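# Place phone on comic book, laptop on stand

## Task

Put the phone down flat with all of it resting on the comic book, and set the closed laptop on the laptop stand with its top side facing up and one of its long edges resting against the stand's lips; at the end neither gripper may be touching the phone or the laptop.

## Robot and tools

Robot: two arms, left_arm and right_arm, each ending in a parallel two-finger gripper. The fingers point along the gripper's own +z axis and separate along its y axis. The reported end_effector_position is the spot between the finger pads, roughly 1 cm short of the tips.

Frame: all positions, velocities and targets use the scene frame. Its origin sits at table-top height, halfway between the two arms' nominal bases; +z is up, +x runs out over the table, and left_arm is on the +y side (arm names do not match image left/right). Real bases are slightly offset from nominal; only a BASES line, if present, gives their true spot. Printed hand positions and orientations can be off by a few centimetres, more at long reach, and friction or weight can leave a resting gripper a centimetre or more from its command without any contact.

The 14-number row: every motion argument is one flat list of 14 numbers, each in [-1, 1], covering both arms even when only one moves: dx, dy, dz, rx, ry, rz, opening for left_arm, then the same seven for right_arm. dx, dy, dz are an offset along the scene axes from that arm's current Hand target (not from the previous row), scaled so 1.0 = 0.6 m; rx, ry, rz form one rotation vector, 1.0 = 180 degrees, turning about the Hand target position. An offset vector longer than 1.0 may be shortened. Opening is absolute, not an offset: +1 fully open (0.094 m), -1 closed. Sending the same offset again moves the arm further. Sending six zeros re-requests the current Hand target. A 0 in the opening slot really commands half-open, so to keep a gripper as it is, resend its current opening (see the Tool commands line).

execute_actions(actions, cameras): actions is a list of actions; each action is a list of up to 15 rows, each row held for one 1/30 s step; a short action repeats its last row until 15 steps pass. All rows within an action count from the Hand target at that action's start. An empty list just returns state and images.

move(target, speed, blend, opening_speed, blocking, cameras): drives each gripper in a straight line to its offset target (one row, or a list of up to 15 rows, all counted from the same starting Hand targets). speed is path top speed in m/s, 0.002 to 4.3, default 0.25 (rotation capped at twice that in rad/s), one value or one per target. blend, in metres, rounds corners between listed targets. opening_speed (0.2 or more, per second on the -1..+1 scale) ramps the fingers gradually; use a low value when closing on fragile items. blocking=false returns after about 0.5 s while motion continues. Paths do not avoid obstacles or the other arm; faster moves lag more, stray more and hit harder. Avoid routing a gripper near its own base, which can flip the shoulder posture. Opening changes on later list targets apply only after arrival and rest.

wait(seconds 0 to 10): lets time pass holding commands. stop(): brakes a running move. zoom_image(camera, region): camera is cam_head_left or cam_head_right (both 896x504); region [x0, y0, x1, y1] in pixels from the top-left, at most 504x504. finished_scene(scene): ends the current scene irreversibly; give its number and call it only when the goal holds and is stable.

Results: each arm's end_effector_position (m), end_effector_quat_wxyz, Hand target (last commanded pose after clipping; next offsets start here), Joint positions (last entry is finger opening in metres), Joint velocities ("within noise" means effectively still), Joint torques (N m, include arm weight, offsets and noise; entries 3 and 4 wrap at ±28), grip_measured (opening on the command scale, reads a bit wide when empty and narrower than a squeezed part), grip_effort_nm (motor effort, negative closing, not pad force). A move adds a move: line: done (within 10 mm and 2 degrees), off_target, moving, held or fault, plus limits such as paced (pose clipped) or held (check withheld steps). Done does not mean free of contact. Orientation commands are clipped to 40 degrees from the measured one per step, and joint ranges are limited (waist ±2.880, shoulder 0 to 3.142, elbow 0 to 3.019, wrist pitch -1.693 to 1.571, wrist yaw ±1.571, wrist roll ±2.094 rad).

Cautions: nothing may leave the table or be left off it. Avoid drops, releasing moving objects, slams and strong pushes. An arm blocked by an object keeps pressing; command back past the gripper to release. Never let the grippers or arms collide or one gripper close on the other's fingers. The clearance check does not guard gripper-to-gripper contact. Holding loads, stretching out or pushing at unreachable poses heats motors; a MOTOR HOT line warns at 85 °C, and at 100 °C that arm goes limp for 30-60 s (OVER-TEMPERATURE FAULT). Loose objects may occasionally be nudged by outside forces. To release, command an opening well above grip_measured. Finish with both grippers clear of phone and laptop.

Each tool is called by a JSON object that holds its "op" and its "data".

## Session

{"op": "execute_actions", "data": {"actions": []}}

Scene clock: 0.00 s.
left_arm: end_effector_position=(+0.4917, +0.7724, +0.2723) grip_measured=+1.000 grip_effort_nm=n/a end_effector_quat_wxyz=(+0.538, +0.343, +0.763, +0.102) | right_arm: end_effector_position=(+0.0817, -0.5453, +0.1551) grip_measured=+1.000 grip_effort_nm=n/a end_effector_quat_wxyz=(-0.018, +0.931, +0.365, +0.017)
Joint positions: left_arm=[1.045 1.959 1.826 -0.901 1.086 1.589 0.094] | right_arm=[-1.159 1.068 0.818 -1.355 -0.035 1.239 0.094]
Joint velocities: within noise
Joint torques (N m): no reading
Motor temperatures (°C): left_arm=[23 25 27 24 28 25 28] | right_arm=[27 30 27 25 24 24 25]
Heat: left arm: hottest wrist yaw 28 °C; right arm: hottest shoulder 30 °C.
Hand target: left_arm +0.4939, +0.7763, +0.2941; +0.539, +0.352, +0.755, +0.121 | right_arm +0.0850, -0.5527, +0.1634; -0.006, +0.931, +0.366, +0.017
Tool commands: left_gripper/opening=+1.0 right_gripper/opening=+1.0

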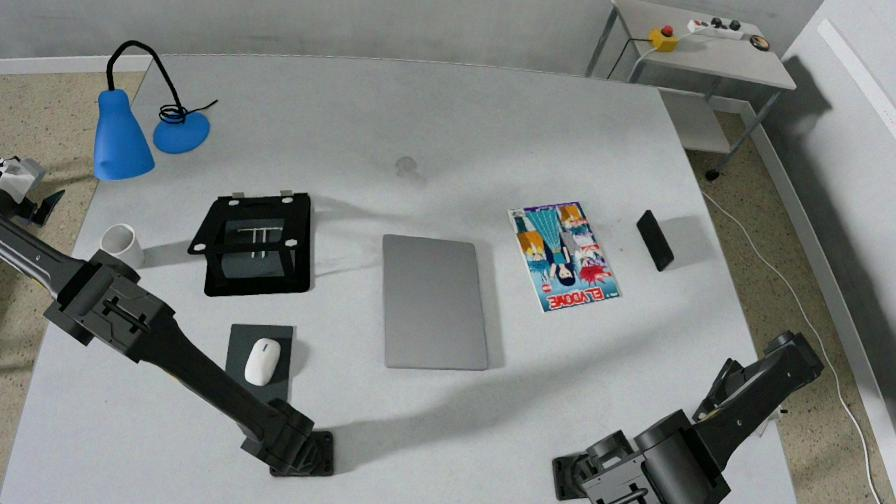

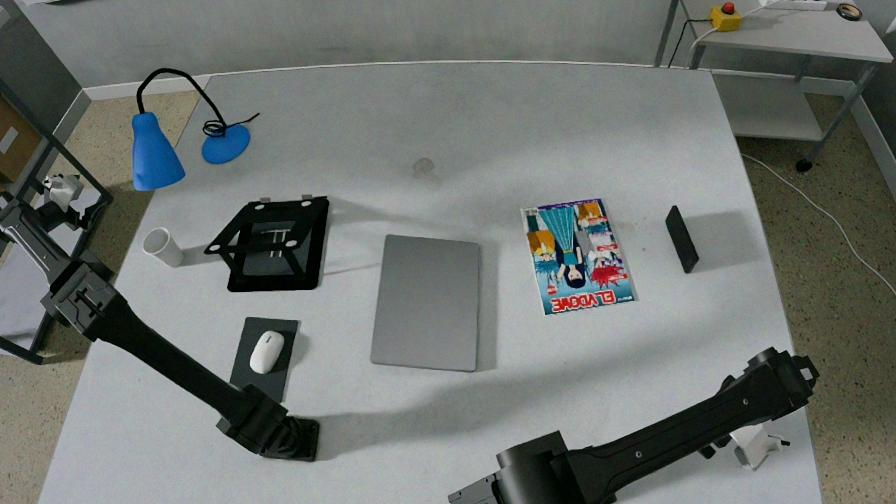

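{"op": "zoom_image", "data": {"camera": "cam_head_left", "region": [160, 170, 360, 310]}}

{"op": "zoom_image", "data": {"camera": "cam_head_right", "region": [180, 170, 380, 310]}}

{"op": "zoom_image", "data": {"camera": "cam_head_right", "region": [500, 180, 740, 340]}}

{"op": "zoom_image", "data": {"camera": "cam_head_left", "region": [360, 210, 520, 390]}}

Scaled by 2.520.

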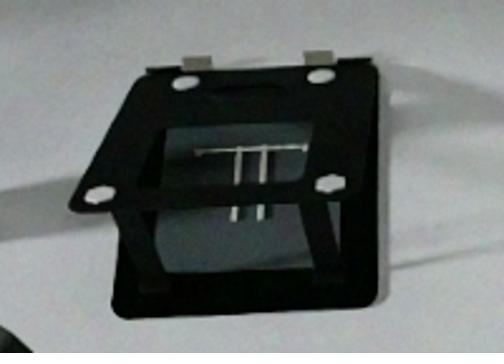

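Scaled by 2.520.

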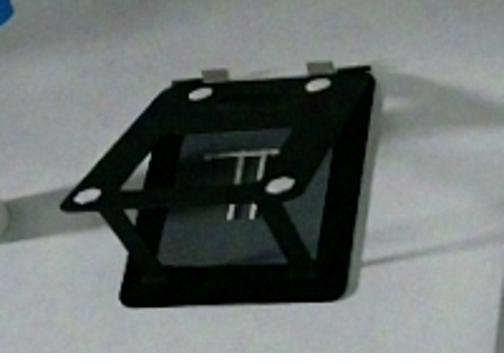

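Scaled by 2.100.

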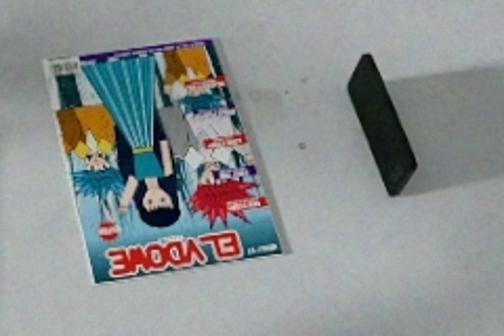

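Scaled by 2.800.

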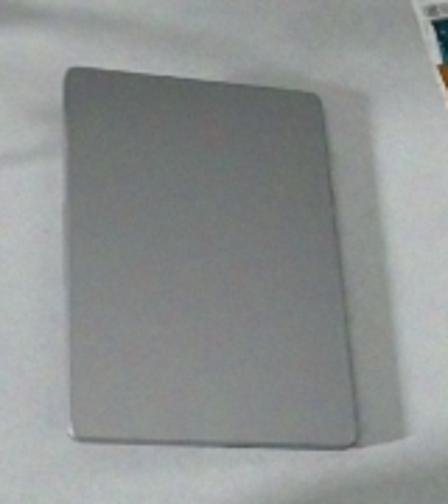

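{"op": "move", "data": {"target": [0,0,0,0,0,0,1, 0.55,0.02,0.167,0,0,-0.222,1]}}

Scene clock: 55.37 s.
left_arm: end_effector_position=(+0.4918, +0.7724, +0.2720) grip_measured=+1.000 grip_effort_nm=0.022 end_effector_quat_wxyz=(+0.538, +0.343, +0.763, +0.102) | right_arm: end_effector_position=(+0.3982, -0.5354, +0.2523) grip_measured=+1.000 grip_effort_nm=-0.007 end_effector_quat_wxyz=(-0.078, +0.963, +0.250, +0.061)
Joint positions: left_arm=[1.045 1.959 1.826 -0.901 1.086 1.589 0.094] | right_arm=[-0.561 1.617 1.589 -1.572 -0.196 2.075 0.094]
Joint velocities: within noise
Joint torques (N m): left_arm=[-1.44 -24.29 13.57 1.14 0.52 -0.06] | right_arm=[0.91 -15.27 12.7 -0.36 -0.1 0.23]
Motor temperatures (°C): left_arm=[23 29 32 24 28 24 27] | right_arm=[27 31 35 25 24 24 25]
Heat: left arm: hottest elbow 32 °C; right arm: hottest elbow 35 °C.
Hand target: left_arm +0.4939, +0.7763, +0.2941; +0.539, +0.352, +0.755, +0.121 | right_arm +0.4149, -0.5407, +0.2637; +0.000, +1.000, +0.026, +0.018
Off the commanded pose: left_arm 0.023 m, 3 deg | right_arm 0.021 m, 28 deg.
joint sent to its limit (right arm) — joint 6 (wrist roll), upper limit. The joint targets are off in orientation, not in position.
move: off_target (left_arm, right_arm)

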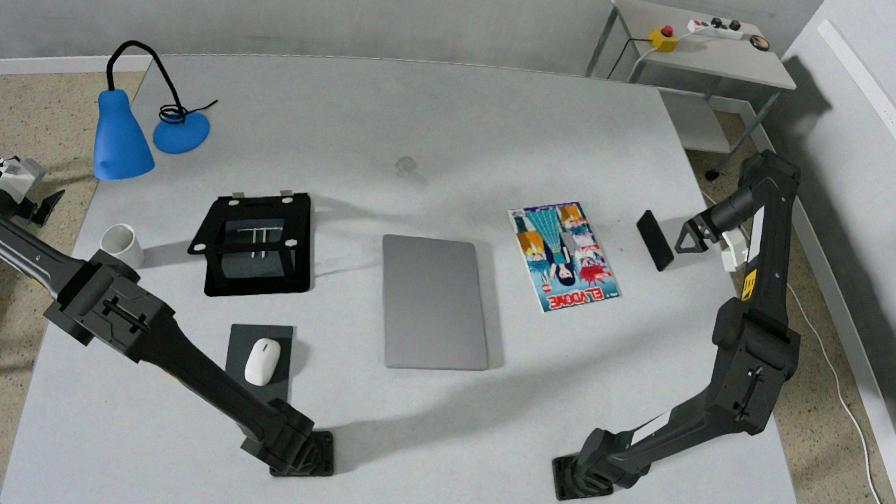

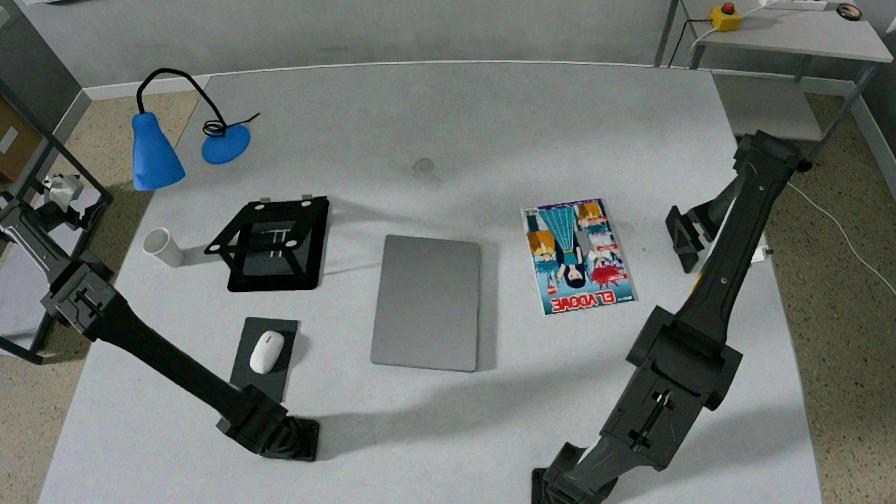

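{"op": "move", "data": {"target": [[0,0,0,0,0,0,1, 0,0,0.1,0,0,0.5,1],[0,0,0,0,0,0,1, 0.1,0.0,0.1,0,0,1.0,1]], "speed": 0.6}}

Scene clock: 64.23 s.
left_arm: end_effector_position=(+0.4917, +0.7724, +0.2723) grip_measured=+1.000 grip_effort_nm=0.022 end_effector_quat_wxyz=(+0.538, +0.343, +0.763, +0.102) | right_arm: end_effector_position=(+0.4584, -0.5401, +0.3124) grip_measured=+1.000 grip_effort_nm=-0.027 end_effector_quat_wxyz=(+0.026, -0.015, +0.999, -0.020)
Joint positions: left_arm=[1.045 1.959 1.826 -0.901 1.086 1.589 0.094] | right_arm=[-0.442 1.723 1.89 -1.673 0.014 -0.469 0.094]
Joint velocities: within noise
Joint torques (N m): left_arm=[-1.08 -24.06 13.72 1.21 0.51 -0.04] | right_arm=[1.38 -17.14 13.01 -0.08 0.08 0.12]
Motor temperatures (°C): left_arm=[23 29 32 24 28 24 27] | right_arm=[27 31 36 25 24 24 25]
Heat: left arm: hottest elbow 32 °C; right arm: hottest elbow 36 °C.
Hand target: left_arm +0.4940, +0.7763, +0.2938; +0.539, +0.352, +0.755, +0.121 | right_arm +0.4749, -0.5407, +0.3238; -0.018, -0.025, +1.000, +0.000
Off the commanded pose: left_arm 0.022 m, 3 deg | right_arm 0.020 m, 6 deg.
joint sent to its limit (right arm) — joint 4 (wrist pitch), lower limit. The joint targets are off in orientation, not in position.
move: off_target (left_arm, right_arm)

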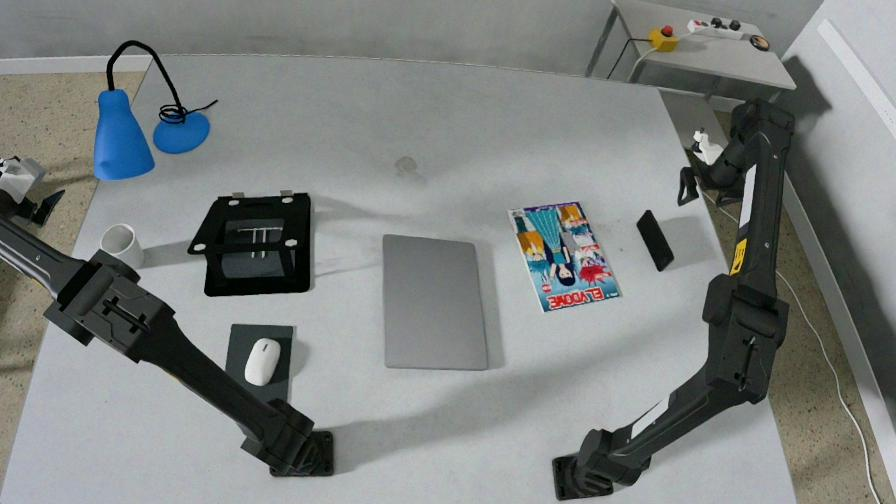

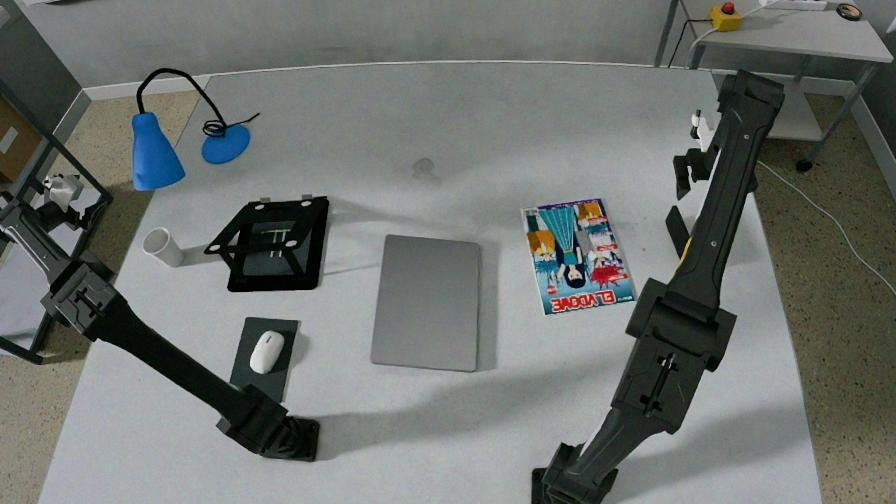

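{"op": "move", "data": {"target": [0,0,0,0,0,0,1, 0,0,-0.32,0,0,0,1]}}

Scene clock: 70.83 s.
left_arm: end_effector_position=(+0.4917, +0.7724, +0.2723) grip_measured=+1.000 grip_effort_nm=0.022 end_effector_quat_wxyz=(+0.538, +0.343, +0.763, +0.102) | right_arm: end_effector_position=(+0.4708, -0.5459, +0.1413) grip_measured=+1.000 grip_effort_nm=-0.032 end_effector_quat_wxyz=(-0.014, -0.016, +1.000, -0.001)
Joint positions: left_arm=[1.045 1.959 1.826 -0.901 1.086 1.589 0.094] | right_arm=[-0.442 1.839 1.6 -1.356 0.014 -0.469 0.094]
Joint velocities: within noise
Joint torques (N m): left_arm=[-1.44 -23.24 13.74 1.26 0.52 -0.08] | right_arm=[1.26 -19.84 7.75 0.49 0.08 0.09]
Motor temperatures (°C): left_arm=[23 30 33 24 28 24 27] | right_arm=[27 31 37 25 24 24 25]
Heat: left arm: hottest elbow 33 °C; right arm: hottest elbow 37 °C.
Hand target: left_arm +0.4939, +0.7763, +0.2941; +0.539, +0.352, +0.755, +0.121 | right_arm +0.4749, -0.5407, +0.1316; -0.018, -0.026, +1.000, +0.000
Off the commanded pose: left_arm 0.022 m, 3 deg | right_arm 0.012 m, 1 deg.
move: off_target (left_arm, right_arm)

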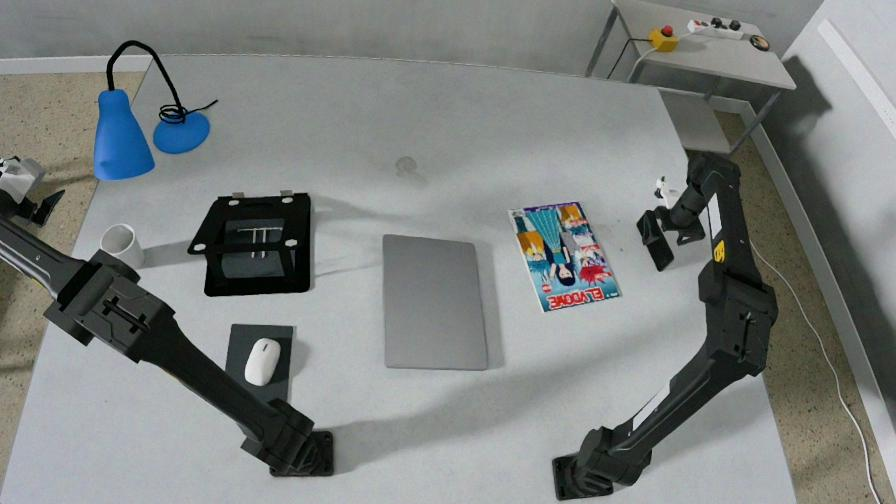

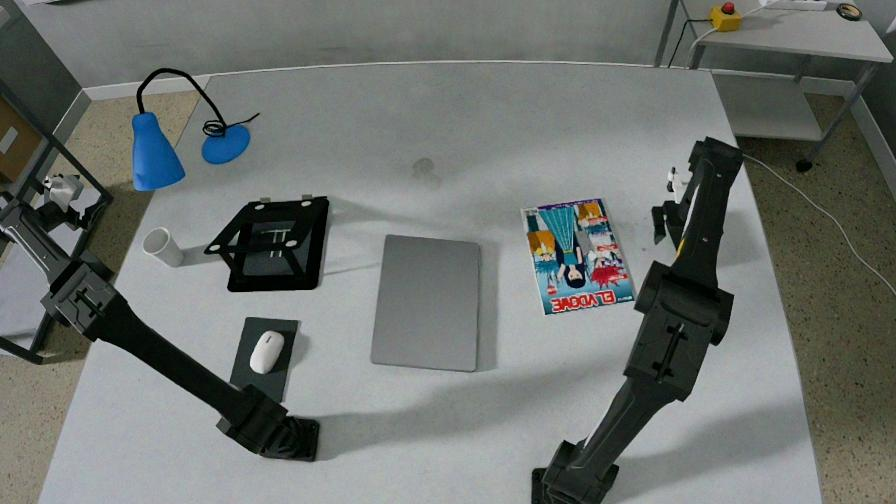

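{"op": "zoom_image", "data": {"camera": "cam_head_left", "region": [590, 140, 770, 300]}}

{"op": "zoom_image", "data": {"camera": "cam_head_right", "region": [610, 140, 790, 300]}}

Scaled by 2.800.

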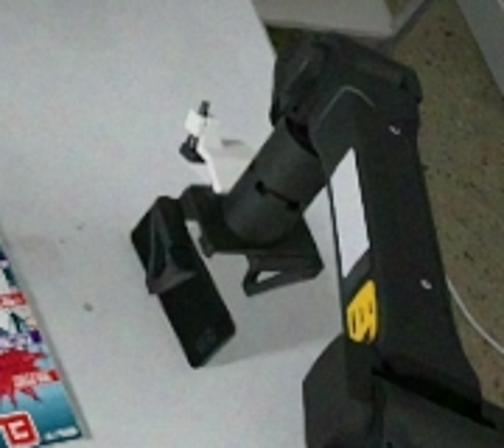

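Scaled by 2.800.

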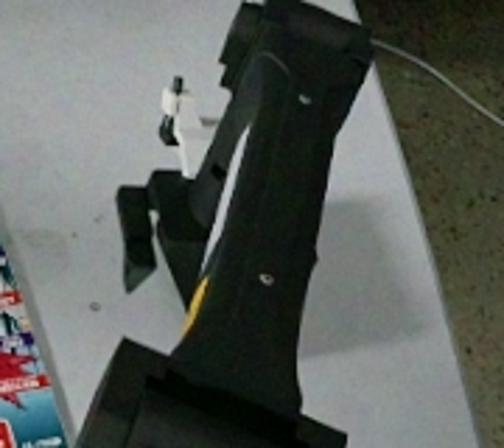

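{"op": "move", "data": {"target": [0,0,0,0,0,0,1, 0.1,-0.09,0,0,0,0,1]}}

{"op": "zoom_image", "data": {"camera": "cam_head_left", "region": [590, 140, 770, 300]}}

{"op": "zoom_image", "data": {"camera": "cam_head_right", "region": [610, 140, 790, 300]}}

Scene clock: 93.47 s.
left_arm: end_effector_position=(+0.4917, +0.7724, +0.2723) grip_measured=+1.000 grip_effort_nm=0.017 end_effector_quat_wxyz=(+0.538, +0.343, +0.763, +0.102) | right_arm: end_effector_position=(+0.5227, -0.5817, +0.1283) grip_measured=+1.000 grip_effort_nm=-0.032 end_effector_quat_wxyz=(-0.026, -0.027, +0.999, +0.004)
Joint positions: left_arm=[1.045 1.959 1.826 -0.901 1.086 1.589 0.094] | right_arm=[-0.459 2.031 1.858 -1.447 0.016 -0.507 0.094]
Joint velocities: within noise
Joint torques (N m): left_arm=[-2.9 -22.83 13.79 1.13 0.53 -0.04] | right_arm=[-0.26 -21.19 12.42 -0.27 0.07 0.1]
Motor temperatures (°C): left_arm=[23 30 33 24 28 24 27] | right_arm=[27 34 35 25 24 23 25]
Heat: left arm: hottest elbow 33 °C; right arm: hottest elbow 35 °C.
Hand target: left_arm +0.4939, +0.7763, +0.2941; +0.539, +0.352, +0.755, +0.121 | right_arm +0.5350, -0.5949, +0.1318; -0.018, -0.026, +1.000, +0.000
Off the commanded pose: left_arm 0.022 m, 3 deg | right_arm 0.018 m, 1 deg.
move: off_target (left_arm, right_arm)

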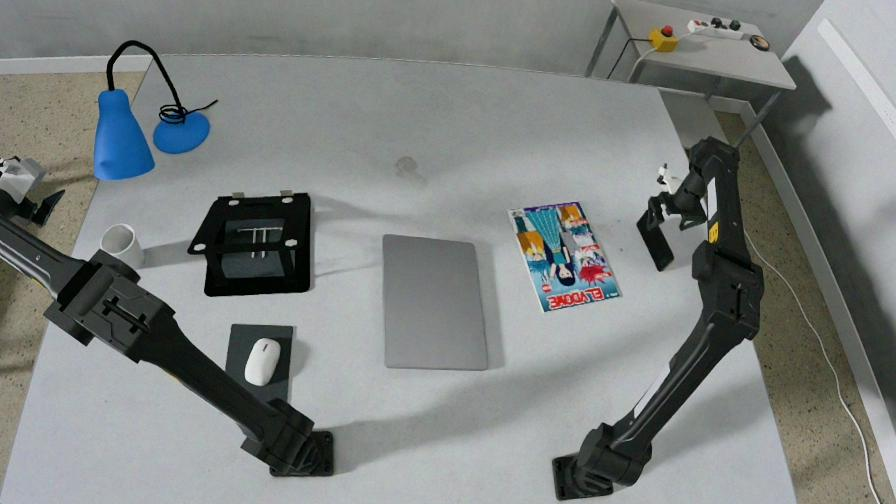

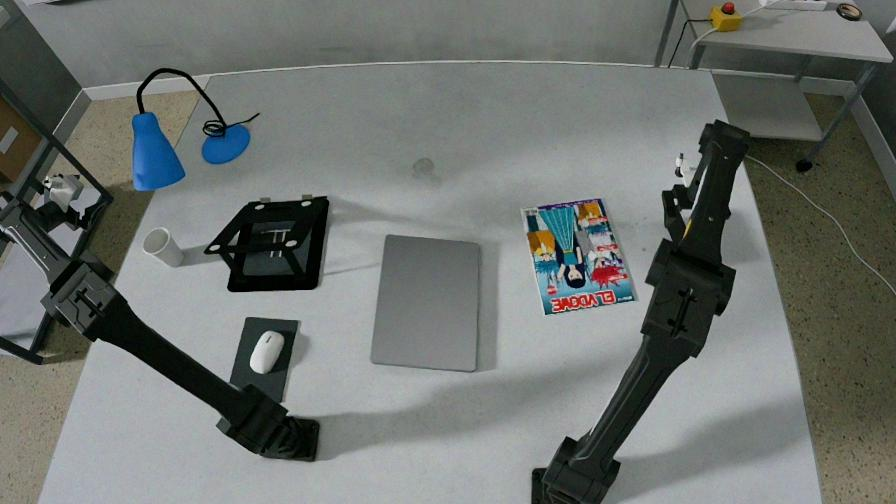

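Scaled by 2.800.

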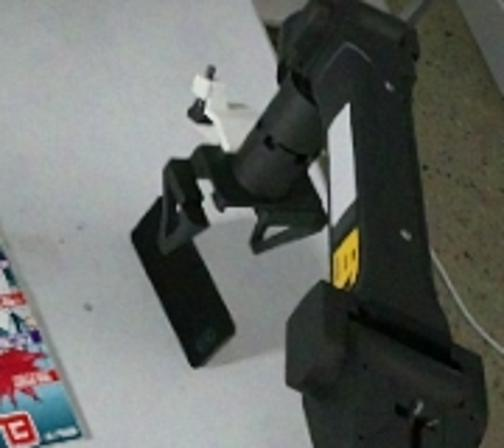

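Scaled by 2.800.

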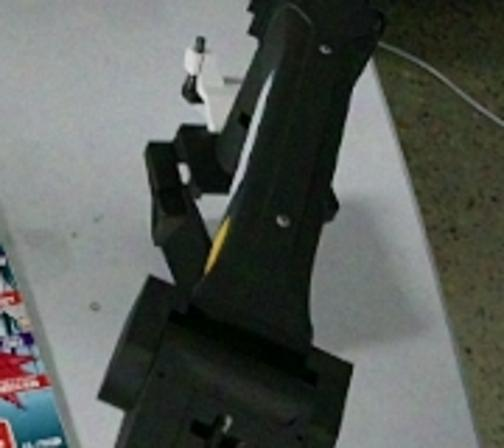

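{"op": "move", "data": {"target": [0,0,0,0,0,0,1, 0.062,-0.052,0,0,0,0.05,1]}}

{"op": "zoom_image", "data": {"camera": "cam_head_left", "region": [590, 160, 740, 290]}}

{"op": "zoom_image", "data": {"camera": "cam_head_right", "region": [610, 140, 790, 300]}}

Scene clock: 110.50 s.
left_arm: end_effector_position=(+0.4917, +0.7724, +0.2723) grip_measured=+1.000 grip_effort_nm=0.022 end_effector_quat_wxyz=(+0.538, +0.343, +0.763, +0.102) | right_arm: end_effector_position=(+0.5618, -0.6133, +0.1305) grip_measured=+1.000 grip_effort_nm=-0.032 end_effector_quat_wxyz=(-0.025, -0.105, +0.994, +0.003)
Joint positions: left_arm=[1.045 1.959 1.826 -0.901 1.086 1.589 0.094] | right_arm=[-0.474 2.18 2.111 -1.547 0.021 -0.679 0.094]
Joint velocities: within noise
Joint torques (N m): left_arm=[-2.61 -23.47 13.76 1.14 0.53 0.03] | right_arm=[-0.32 -23.59 12.7 -0.42 0.06 0.09]
Motor temperatures (°C): left_arm=[23 31 34 24 28 24 27] | right_arm=[27 35 36 25 24 23 25]
Heat: left arm: hottest elbow 34 °C; right arm: hottest elbow 36 °C.
Hand target: left_arm +0.4939, +0.7763, +0.2941; +0.539, +0.352, +0.755, +0.121 | right_arm +0.5720, -0.6260, +0.1317; -0.018, -0.104, +0.994, -0.001
Off the commanded pose: left_arm 0.022 m, 3 deg | right_arm 0.016 m, 1 deg.
move: off_target (left_arm, right_arm)

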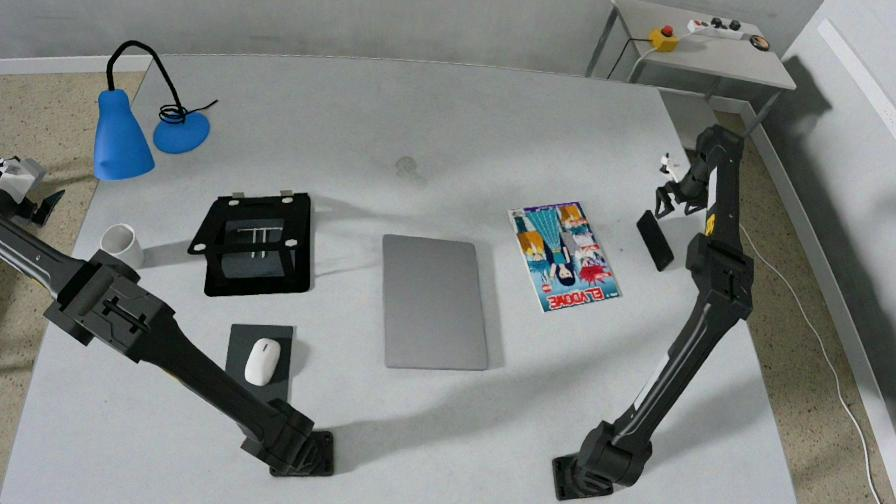

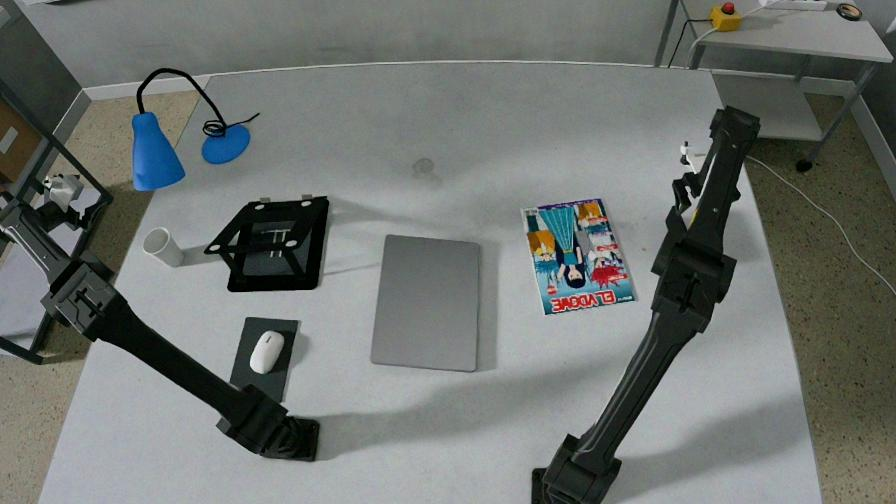

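Scaled by 3.360.

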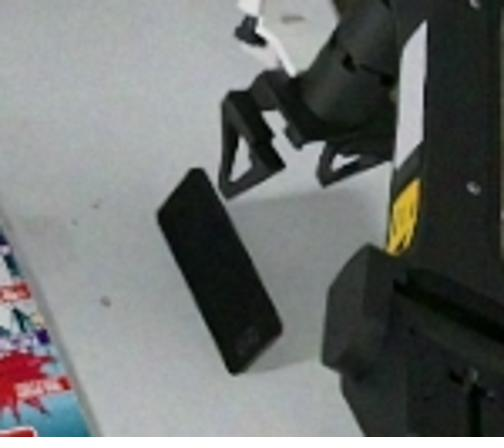

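Scaled by 2.800.

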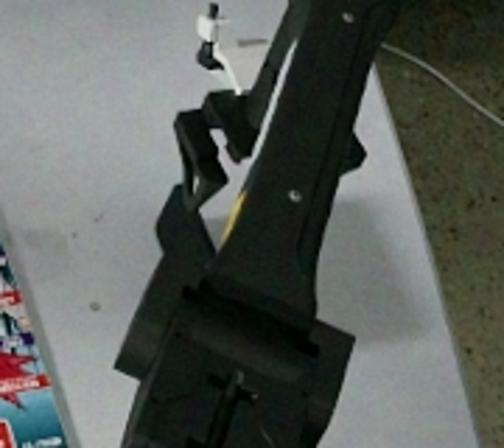

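{"op": "move", "data": {"target": [[0,0,0,0,0,0,1, -0.03,0.0,0,0,0,0.0,1],[0,0,0,0,0,0,1, -0.03,0.0,-0.125,0,0,0.0,1]], "speed": 0.15}}

{"op": "zoom_image", "data": {"camera": "cam_head_left", "region": [590, 160, 740, 290]}}

{"op": "zoom_image", "data": {"camera": "cam_head_right", "region": [610, 140, 790, 300]}}

Scene clock: 116.63 s.
left_arm: end_effector_position=(+0.4917, +0.7724, +0.2723) grip_measured=+1.000 grip_effort_nm=0.027 end_effector_quat_wxyz=(+0.538, +0.343, +0.763, +0.102) | right_arm: end_effector_position=(+0.5594, -0.6207, +0.0755) grip_measured=+1.000 grip_effort_nm=-0.032 end_effector_quat_wxyz=(-0.008, -0.105, +0.994, -0.007)
Joint positions: left_arm=[1.045 1.959 1.826 -0.901 1.086 1.589 0.094] | right_arm=[-0.486 2.178 1.963 -1.362 0.021 -0.691 0.094]
Joint velocities: within noise
Joint torques (N m): left_arm=[-1.32 -23.47 13.86 0.81 0.56 -0.05] | right_arm=[-0.32 -24.29 7.38 0.38 0.05 0.08]
Motor temperatures (°C): left_arm=[23 31 34 24 28 24 27] | right_arm=[27 36 37 25 24 23 25]
Heat: left arm: hottest elbow 34 °C; right arm: hottest elbow 37 °C.
Hand target: left_arm +0.4939, +0.7763, +0.2941; +0.539, +0.352, +0.755, +0.121 | right_arm +0.5541, -0.6259, +0.0566; -0.018, -0.104, +0.994, -0.001
Off the commanded pose: left_arm 0.022 m, 3 deg | right_arm 0.020 m, 1 deg.
move: off_target (left_arm, right_arm)

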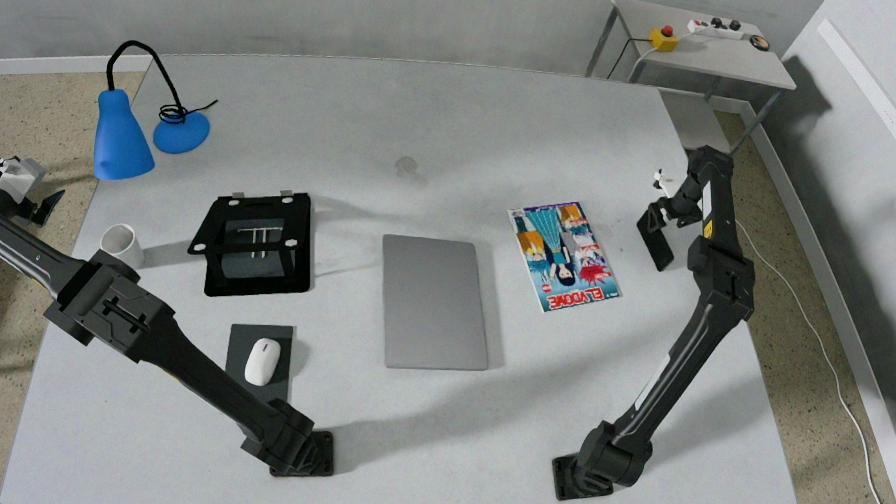

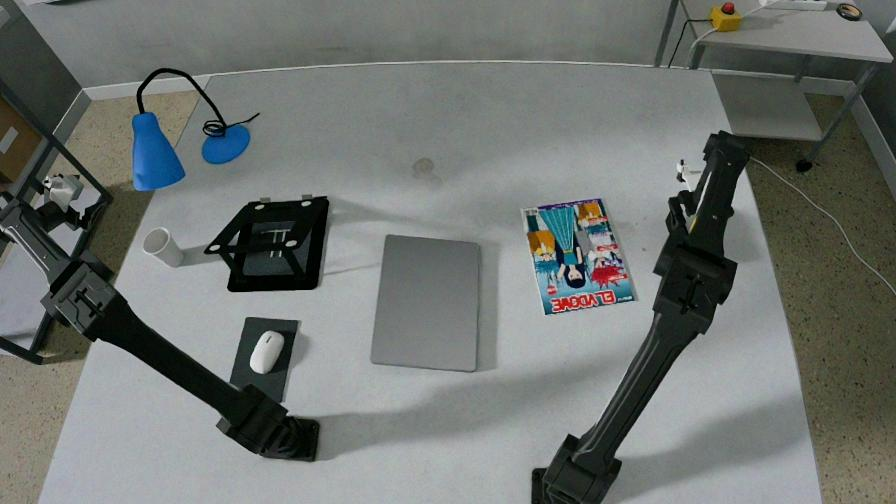

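Scaled by 3.360.

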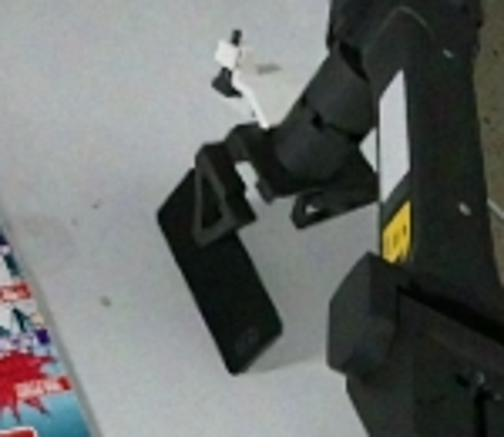

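Scaled by 2.800.

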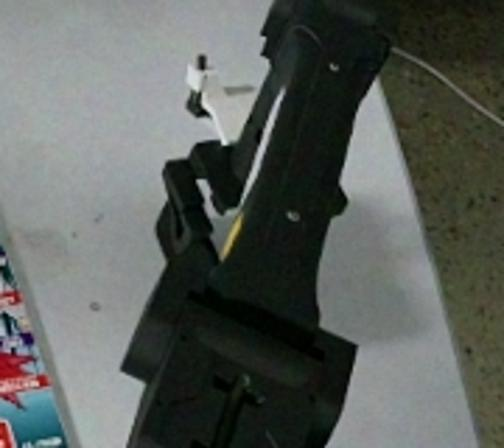

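{"op": "move", "data": {"target": [0,0,0,0,0,0,1, -0.02,0.026,-0.042,0,0,0.0,1], "speed": 0.1}}

{"op": "zoom_image", "data": {"camera": "cam_head_left", "region": [590, 160, 740, 290]}}

Scene clock: 120.33 s.
left_arm: end_effector_position=(+0.4917, +0.7724, +0.2723) grip_measured=+1.000 grip_effort_nm=0.027 end_effector_quat_wxyz=(+0.538, +0.343, +0.763, +0.102) | right_arm: end_effector_position=(+0.5429, -0.6121, +0.0328) grip_measured=+1.000 grip_effort_nm=-0.027 end_effector_quat_wxyz=(-0.019, -0.105, +0.994, +0.000)
Joint positions: left_arm=[1.045 1.959 1.826 -0.901 1.086 1.589 0.094] | right_arm=[-0.486 2.178 1.847 -1.272 0.021 -0.691 0.094]
Joint velocities: within noise
Joint torques (N m): left_arm=[-1.67 -23.3 13.65 1.28 0.55 -0.03] | right_arm=[0.5 -26.4 6.57 0.29 0.04 0.2]
Motor temperatures (°C): left_arm=[23 31 34 24 28 24 27] | right_arm=[27 36 37 25 24 23 25]
Heat: left arm: hottest elbow 34 °C; right arm: hottest elbow 37 °C.
Hand target: left_arm +0.4939, +0.7763, +0.2941; +0.539, +0.352, +0.755, +0.121 | right_arm +0.5422, -0.6103, +0.0315; -0.018, -0.104, +0.994, -0.001
Off the commanded pose: left_arm 0.022 m, 3 deg | right_arm 0.002 m, 0 deg.
move: off_target (left_arm)

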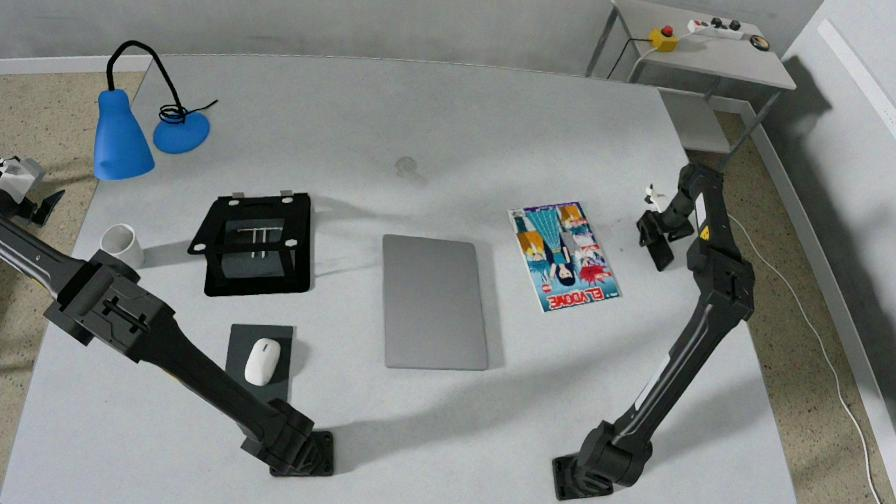

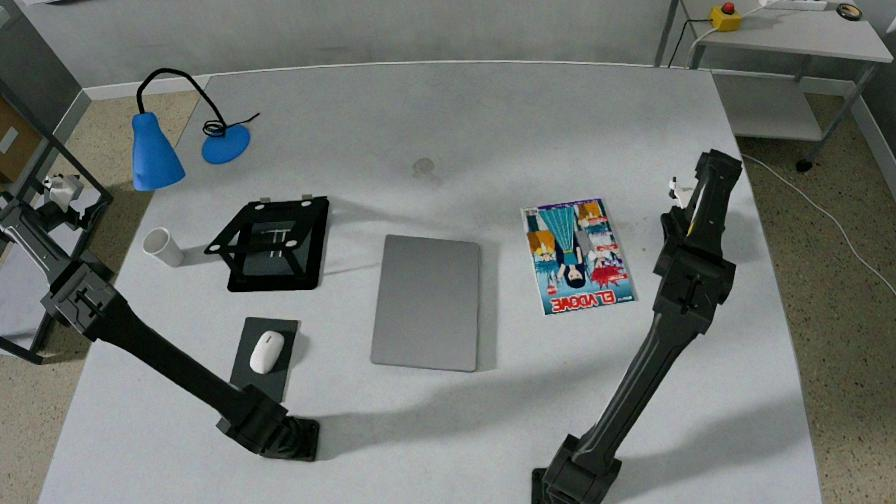

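Scaled by 3.360.

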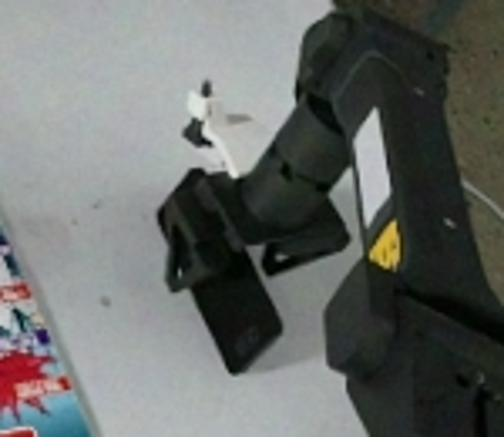

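{"op": "move", "data": {"target": [0,0,0,0,0,0,1, 0.0,0.02,0.025,0,0,0.0,1], "speed": 0.1, "cameras": ["cam_head_left"]}}

{"op": "zoom_image", "data": {"camera": "cam_head_left", "region": [590, 160, 740, 290]}}

Scene clock: 124.77 s.
left_arm: end_effector_position=(+0.4917, +0.7724, +0.2723) grip_measured=+1.000 grip_effort_nm=0.022 end_effector_quat_wxyz=(+0.538, +0.343, +0.763, +0.102) | right_arm: end_effector_position=(+0.5432, -0.6078, +0.0365) grip_measured=+1.000 grip_effort_nm=-0.032 end_effector_quat_wxyz=(-0.018, -0.102, +0.995, -0.001)
Joint positions: left_arm=[1.045 1.959 1.826 -0.901 1.086 1.589 0.094] | right_arm=[-0.48 2.168 1.839 -1.271 0.021 -0.678 0.094]
Joint velocities: within noise
Joint torques (N m): left_arm=[-1.67 -23.24 13.59 1.17 0.48 -0.07] | right_arm=[1.26 -27.11 6.82 -0.29 0.02 0.22]
Motor temperatures (°C): left_arm=[23 31 34 24 28 24 27] | right_arm=[27 36 37 25 24 23 25]
Heat: left arm: hottest elbow 34 °C; right arm: hottest elbow 37 °C.
Hand target: left_arm +0.4939, +0.7763, +0.2941; +0.539, +0.352, +0.755, +0.121 | right_arm +0.5421, -0.5984, +0.0466; -0.018, -0.104, +0.994, -0.001
Off the commanded pose: left_arm 0.022 m, 3 deg | right_arm 0.014 m, 0 deg.
move: off_target (left_arm, right_arm)
Images, in order (width x height): cam_head_left 896x504.

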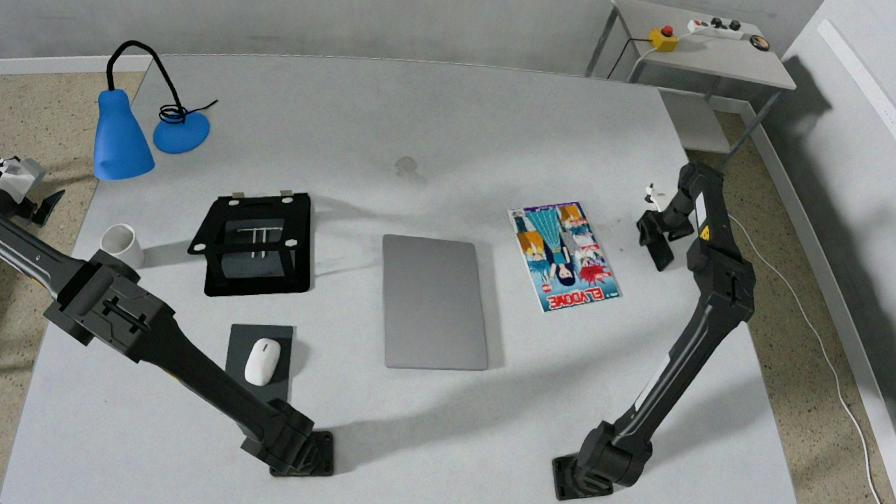

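Scaled by 3.360.

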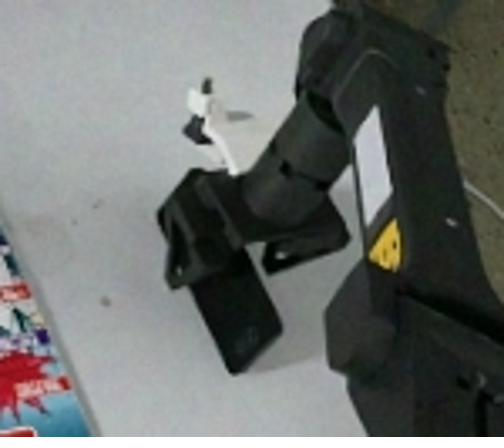

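{"op": "move", "data": {"target": [0,0,0,0,0,0,1, 0.0,0.0,0.0,0,0,0.0,-0.93], "opening_speed": 0.4, "cameras": ["cam_head_left"]}}

{"op": "zoom_image", "data": {"camera": "cam_head_left", "region": [590, 160, 740, 290]}}

Scene clock: 135.43 s.
left_arm: end_effector_position=(+0.4917, +0.7724, +0.2723) grip_measured=+1.000 grip_effort_nm=0.027 end_effector_quat_wxyz=(+0.538, +0.343, +0.763, +0.102) | right_arm: end_effector_position=(+0.5433, -0.6056, +0.0365) grip_measured=-0.841 grip_effort_nm=-1.013 end_effector_quat_wxyz=(-0.020, -0.102, +0.995, +0.000)
Joint positions: left_arm=[1.045 1.959 1.826 -0.901 1.086 1.589 0.094] | right_arm=[-0.477 2.168 1.839 -1.275 0.021 -0.676 0.007]
Joint velocities: within noise
Joint torques (N m): left_arm=[-1.9 -24.29 13.65 1.1 0.51 -0.03] | right_arm=[1.03 -27.46 6.84 -0.13 0.02 0.21]
Motor temperatures (°C): left_arm=[23 31 34 24 28 24 27] | right_arm=[27 36 37 25 24 23 25]
Heat: left arm: hottest elbow 34 °C; right arm: hottest elbow 37 °C.
Hand target: left_arm +0.4940, +0.7763, +0.2938; +0.539, +0.352, +0.755, +0.121 | right_arm +0.5422, -0.5983, +0.0465; -0.018, -0.104, +0.994, -0.001
Off the commanded pose: left_arm 0.022 m, 3 deg | right_arm 0.012 m, 0 deg.
move: off_target (left_arm, right_arm)
Images, in order (width x height): cam_head_left 896x504.

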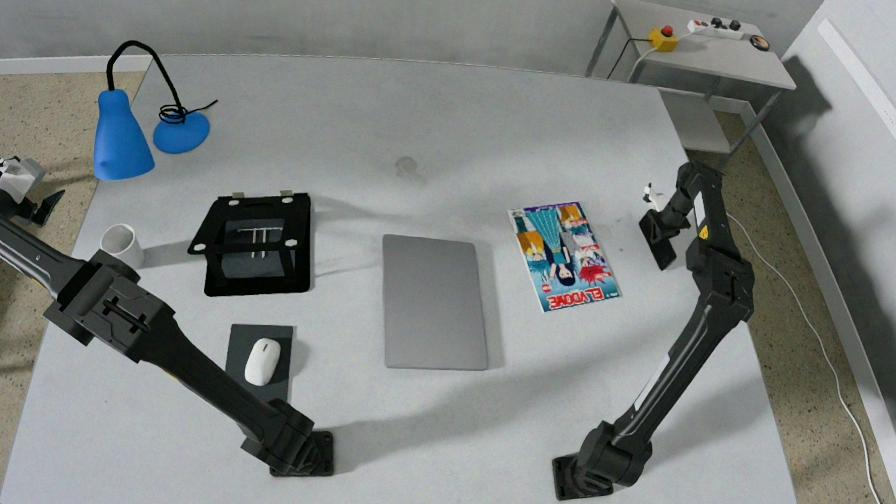

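Scaled by 3.360.

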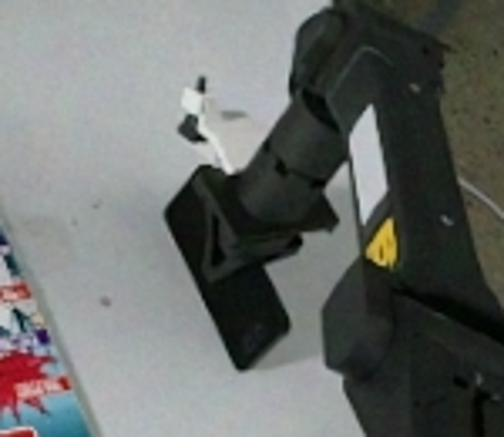

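{"op": "move", "data": {"target": [[0,0,0,0,0,0,1, 0.0,0.0,0.0,0,0,0.0,-0.65],[0,0,0,0,0,0,1, 0.0,-0.0,0.055,0,0,0.0,-0.65]], "opening_speed": 0.4, "speed": 0.05, "cameras": ["cam_head_left"]}}

{"op": "zoom_image", "data": {"camera": "cam_head_left", "region": [590, 160, 740, 290]}}

Scene clock: 141.77 s.
left_arm: end_effector_position=(+0.4917, +0.7724, +0.2723) grip_measured=+1.000 grip_effort_nm=0.022 end_effector_quat_wxyz=(+0.538, +0.343, +0.763, +0.102) | right_arm: end_effector_position=(+0.5311, -0.5994, +0.0564) grip_measured=-0.651 grip_effort_nm=0.066 end_effector_quat_wxyz=(-0.034, -0.103, +0.994, +0.010)
Joint positions: left_arm=[1.045 1.959 1.826 -0.901 1.086 1.589 0.094] | right_arm=[-0.477 2.137 1.839 -1.342 0.021 -0.676 0.016]
Joint velocities: within noise
Joint torques (N m): left_arm=[-1.49 -23.36 13.78 1.28 0.52 -0.04] | right_arm=[1.14 -26.7 9.85 -0.24 0 0.21]
Motor temperatures (°C): left_arm=[23 31 34 24 28 24 27] | right_arm=[27 36 37 25 24 23 25]
Heat: left arm: hottest elbow 34 °C; right arm: hottest elbow 37 °C.
Hand target: left_arm +0.4939, +0.7763, +0.2941; +0.539, +0.352, +0.755, +0.121 | right_arm +0.5421, -0.5983, +0.0795; -0.018, -0.104, +0.994, -0.001
Off the commanded pose: left_arm 0.022 m, 3 deg | right_arm 0.026 m, 2 deg.
move: off_target (left_arm, right_arm)
Images, in order (width x height): cam_head_left 896x504.

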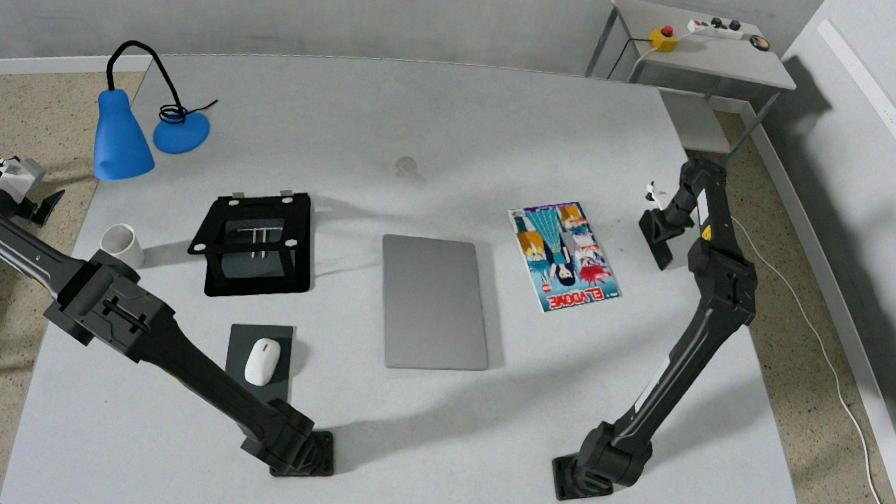

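Scaled by 3.360.

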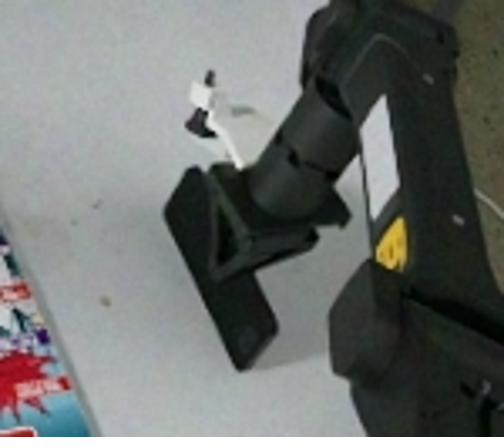

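{"op": "move", "data": {"target": [[0,0,0,0,0,0,1, 0.0,0.0,0.0,0,0,0.0,-0.93]], "opening_speed": 0.4, "speed": 0.05, "cameras": ["cam_head_left"]}}

{"op": "zoom_image", "data": {"camera": "cam_head_left", "region": [590, 160, 740, 290]}}

Scene clock: 145.73 s.
left_arm: end_effector_position=(+0.4917, +0.7724, +0.2723) grip_measured=+1.000 grip_effort_nm=0.022 end_effector_quat_wxyz=(+0.538, +0.343, +0.763, +0.102) | right_arm: end_effector_position=(+0.5310, -0.5995, +0.0564) grip_measured=-0.841 grip_effort_nm=-1.018 end_effector_quat_wxyz=(-0.035, -0.103, +0.994, +0.009)
Joint positions: left_arm=[1.045 1.959 1.826 -0.901 1.086 1.589 0.094] | right_arm=[-0.477 2.137 1.839 -1.342 0.022 -0.676 0.007]
Joint velocities: within noise
Joint torques (N m): left_arm=[-1.55 -23.59 13.94 1.11 0.53 -0.06] | right_arm=[1.08 -27.05 9.84 -0.31 -0.01 0.21]
Motor temperatures (°C): left_arm=[23 31 34 24 28 24 27] | right_arm=[27 37 37 25 24 23 25]
Heat: left arm: hottest elbow 34 °C; right arm: hottest shoulder 37 °C.
Hand target: left_arm +0.4939, +0.7763, +0.2941; +0.539, +0.352, +0.755, +0.121 | right_arm +0.5422, -0.5983, +0.0795; -0.018, -0.104, +0.994, -0.001
Off the commanded pose: left_arm 0.022 m, 3 deg | right_arm 0.026 m, 2 deg.
move: off_target (left_arm, right_arm)
Images, in order (width x height): cam_head_left 896x504.

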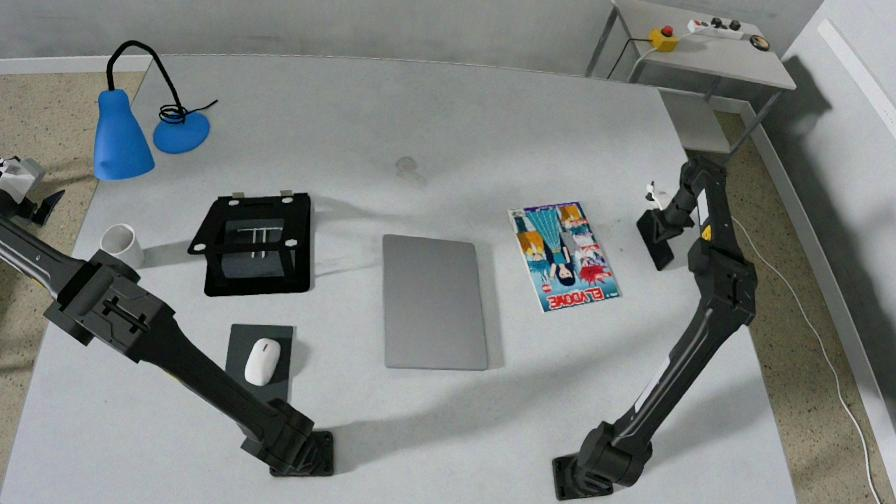

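Scaled by 3.360.

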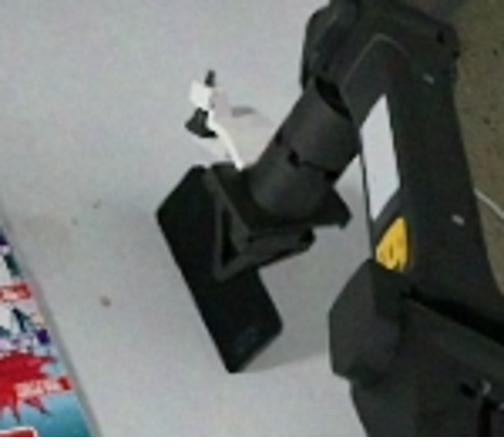

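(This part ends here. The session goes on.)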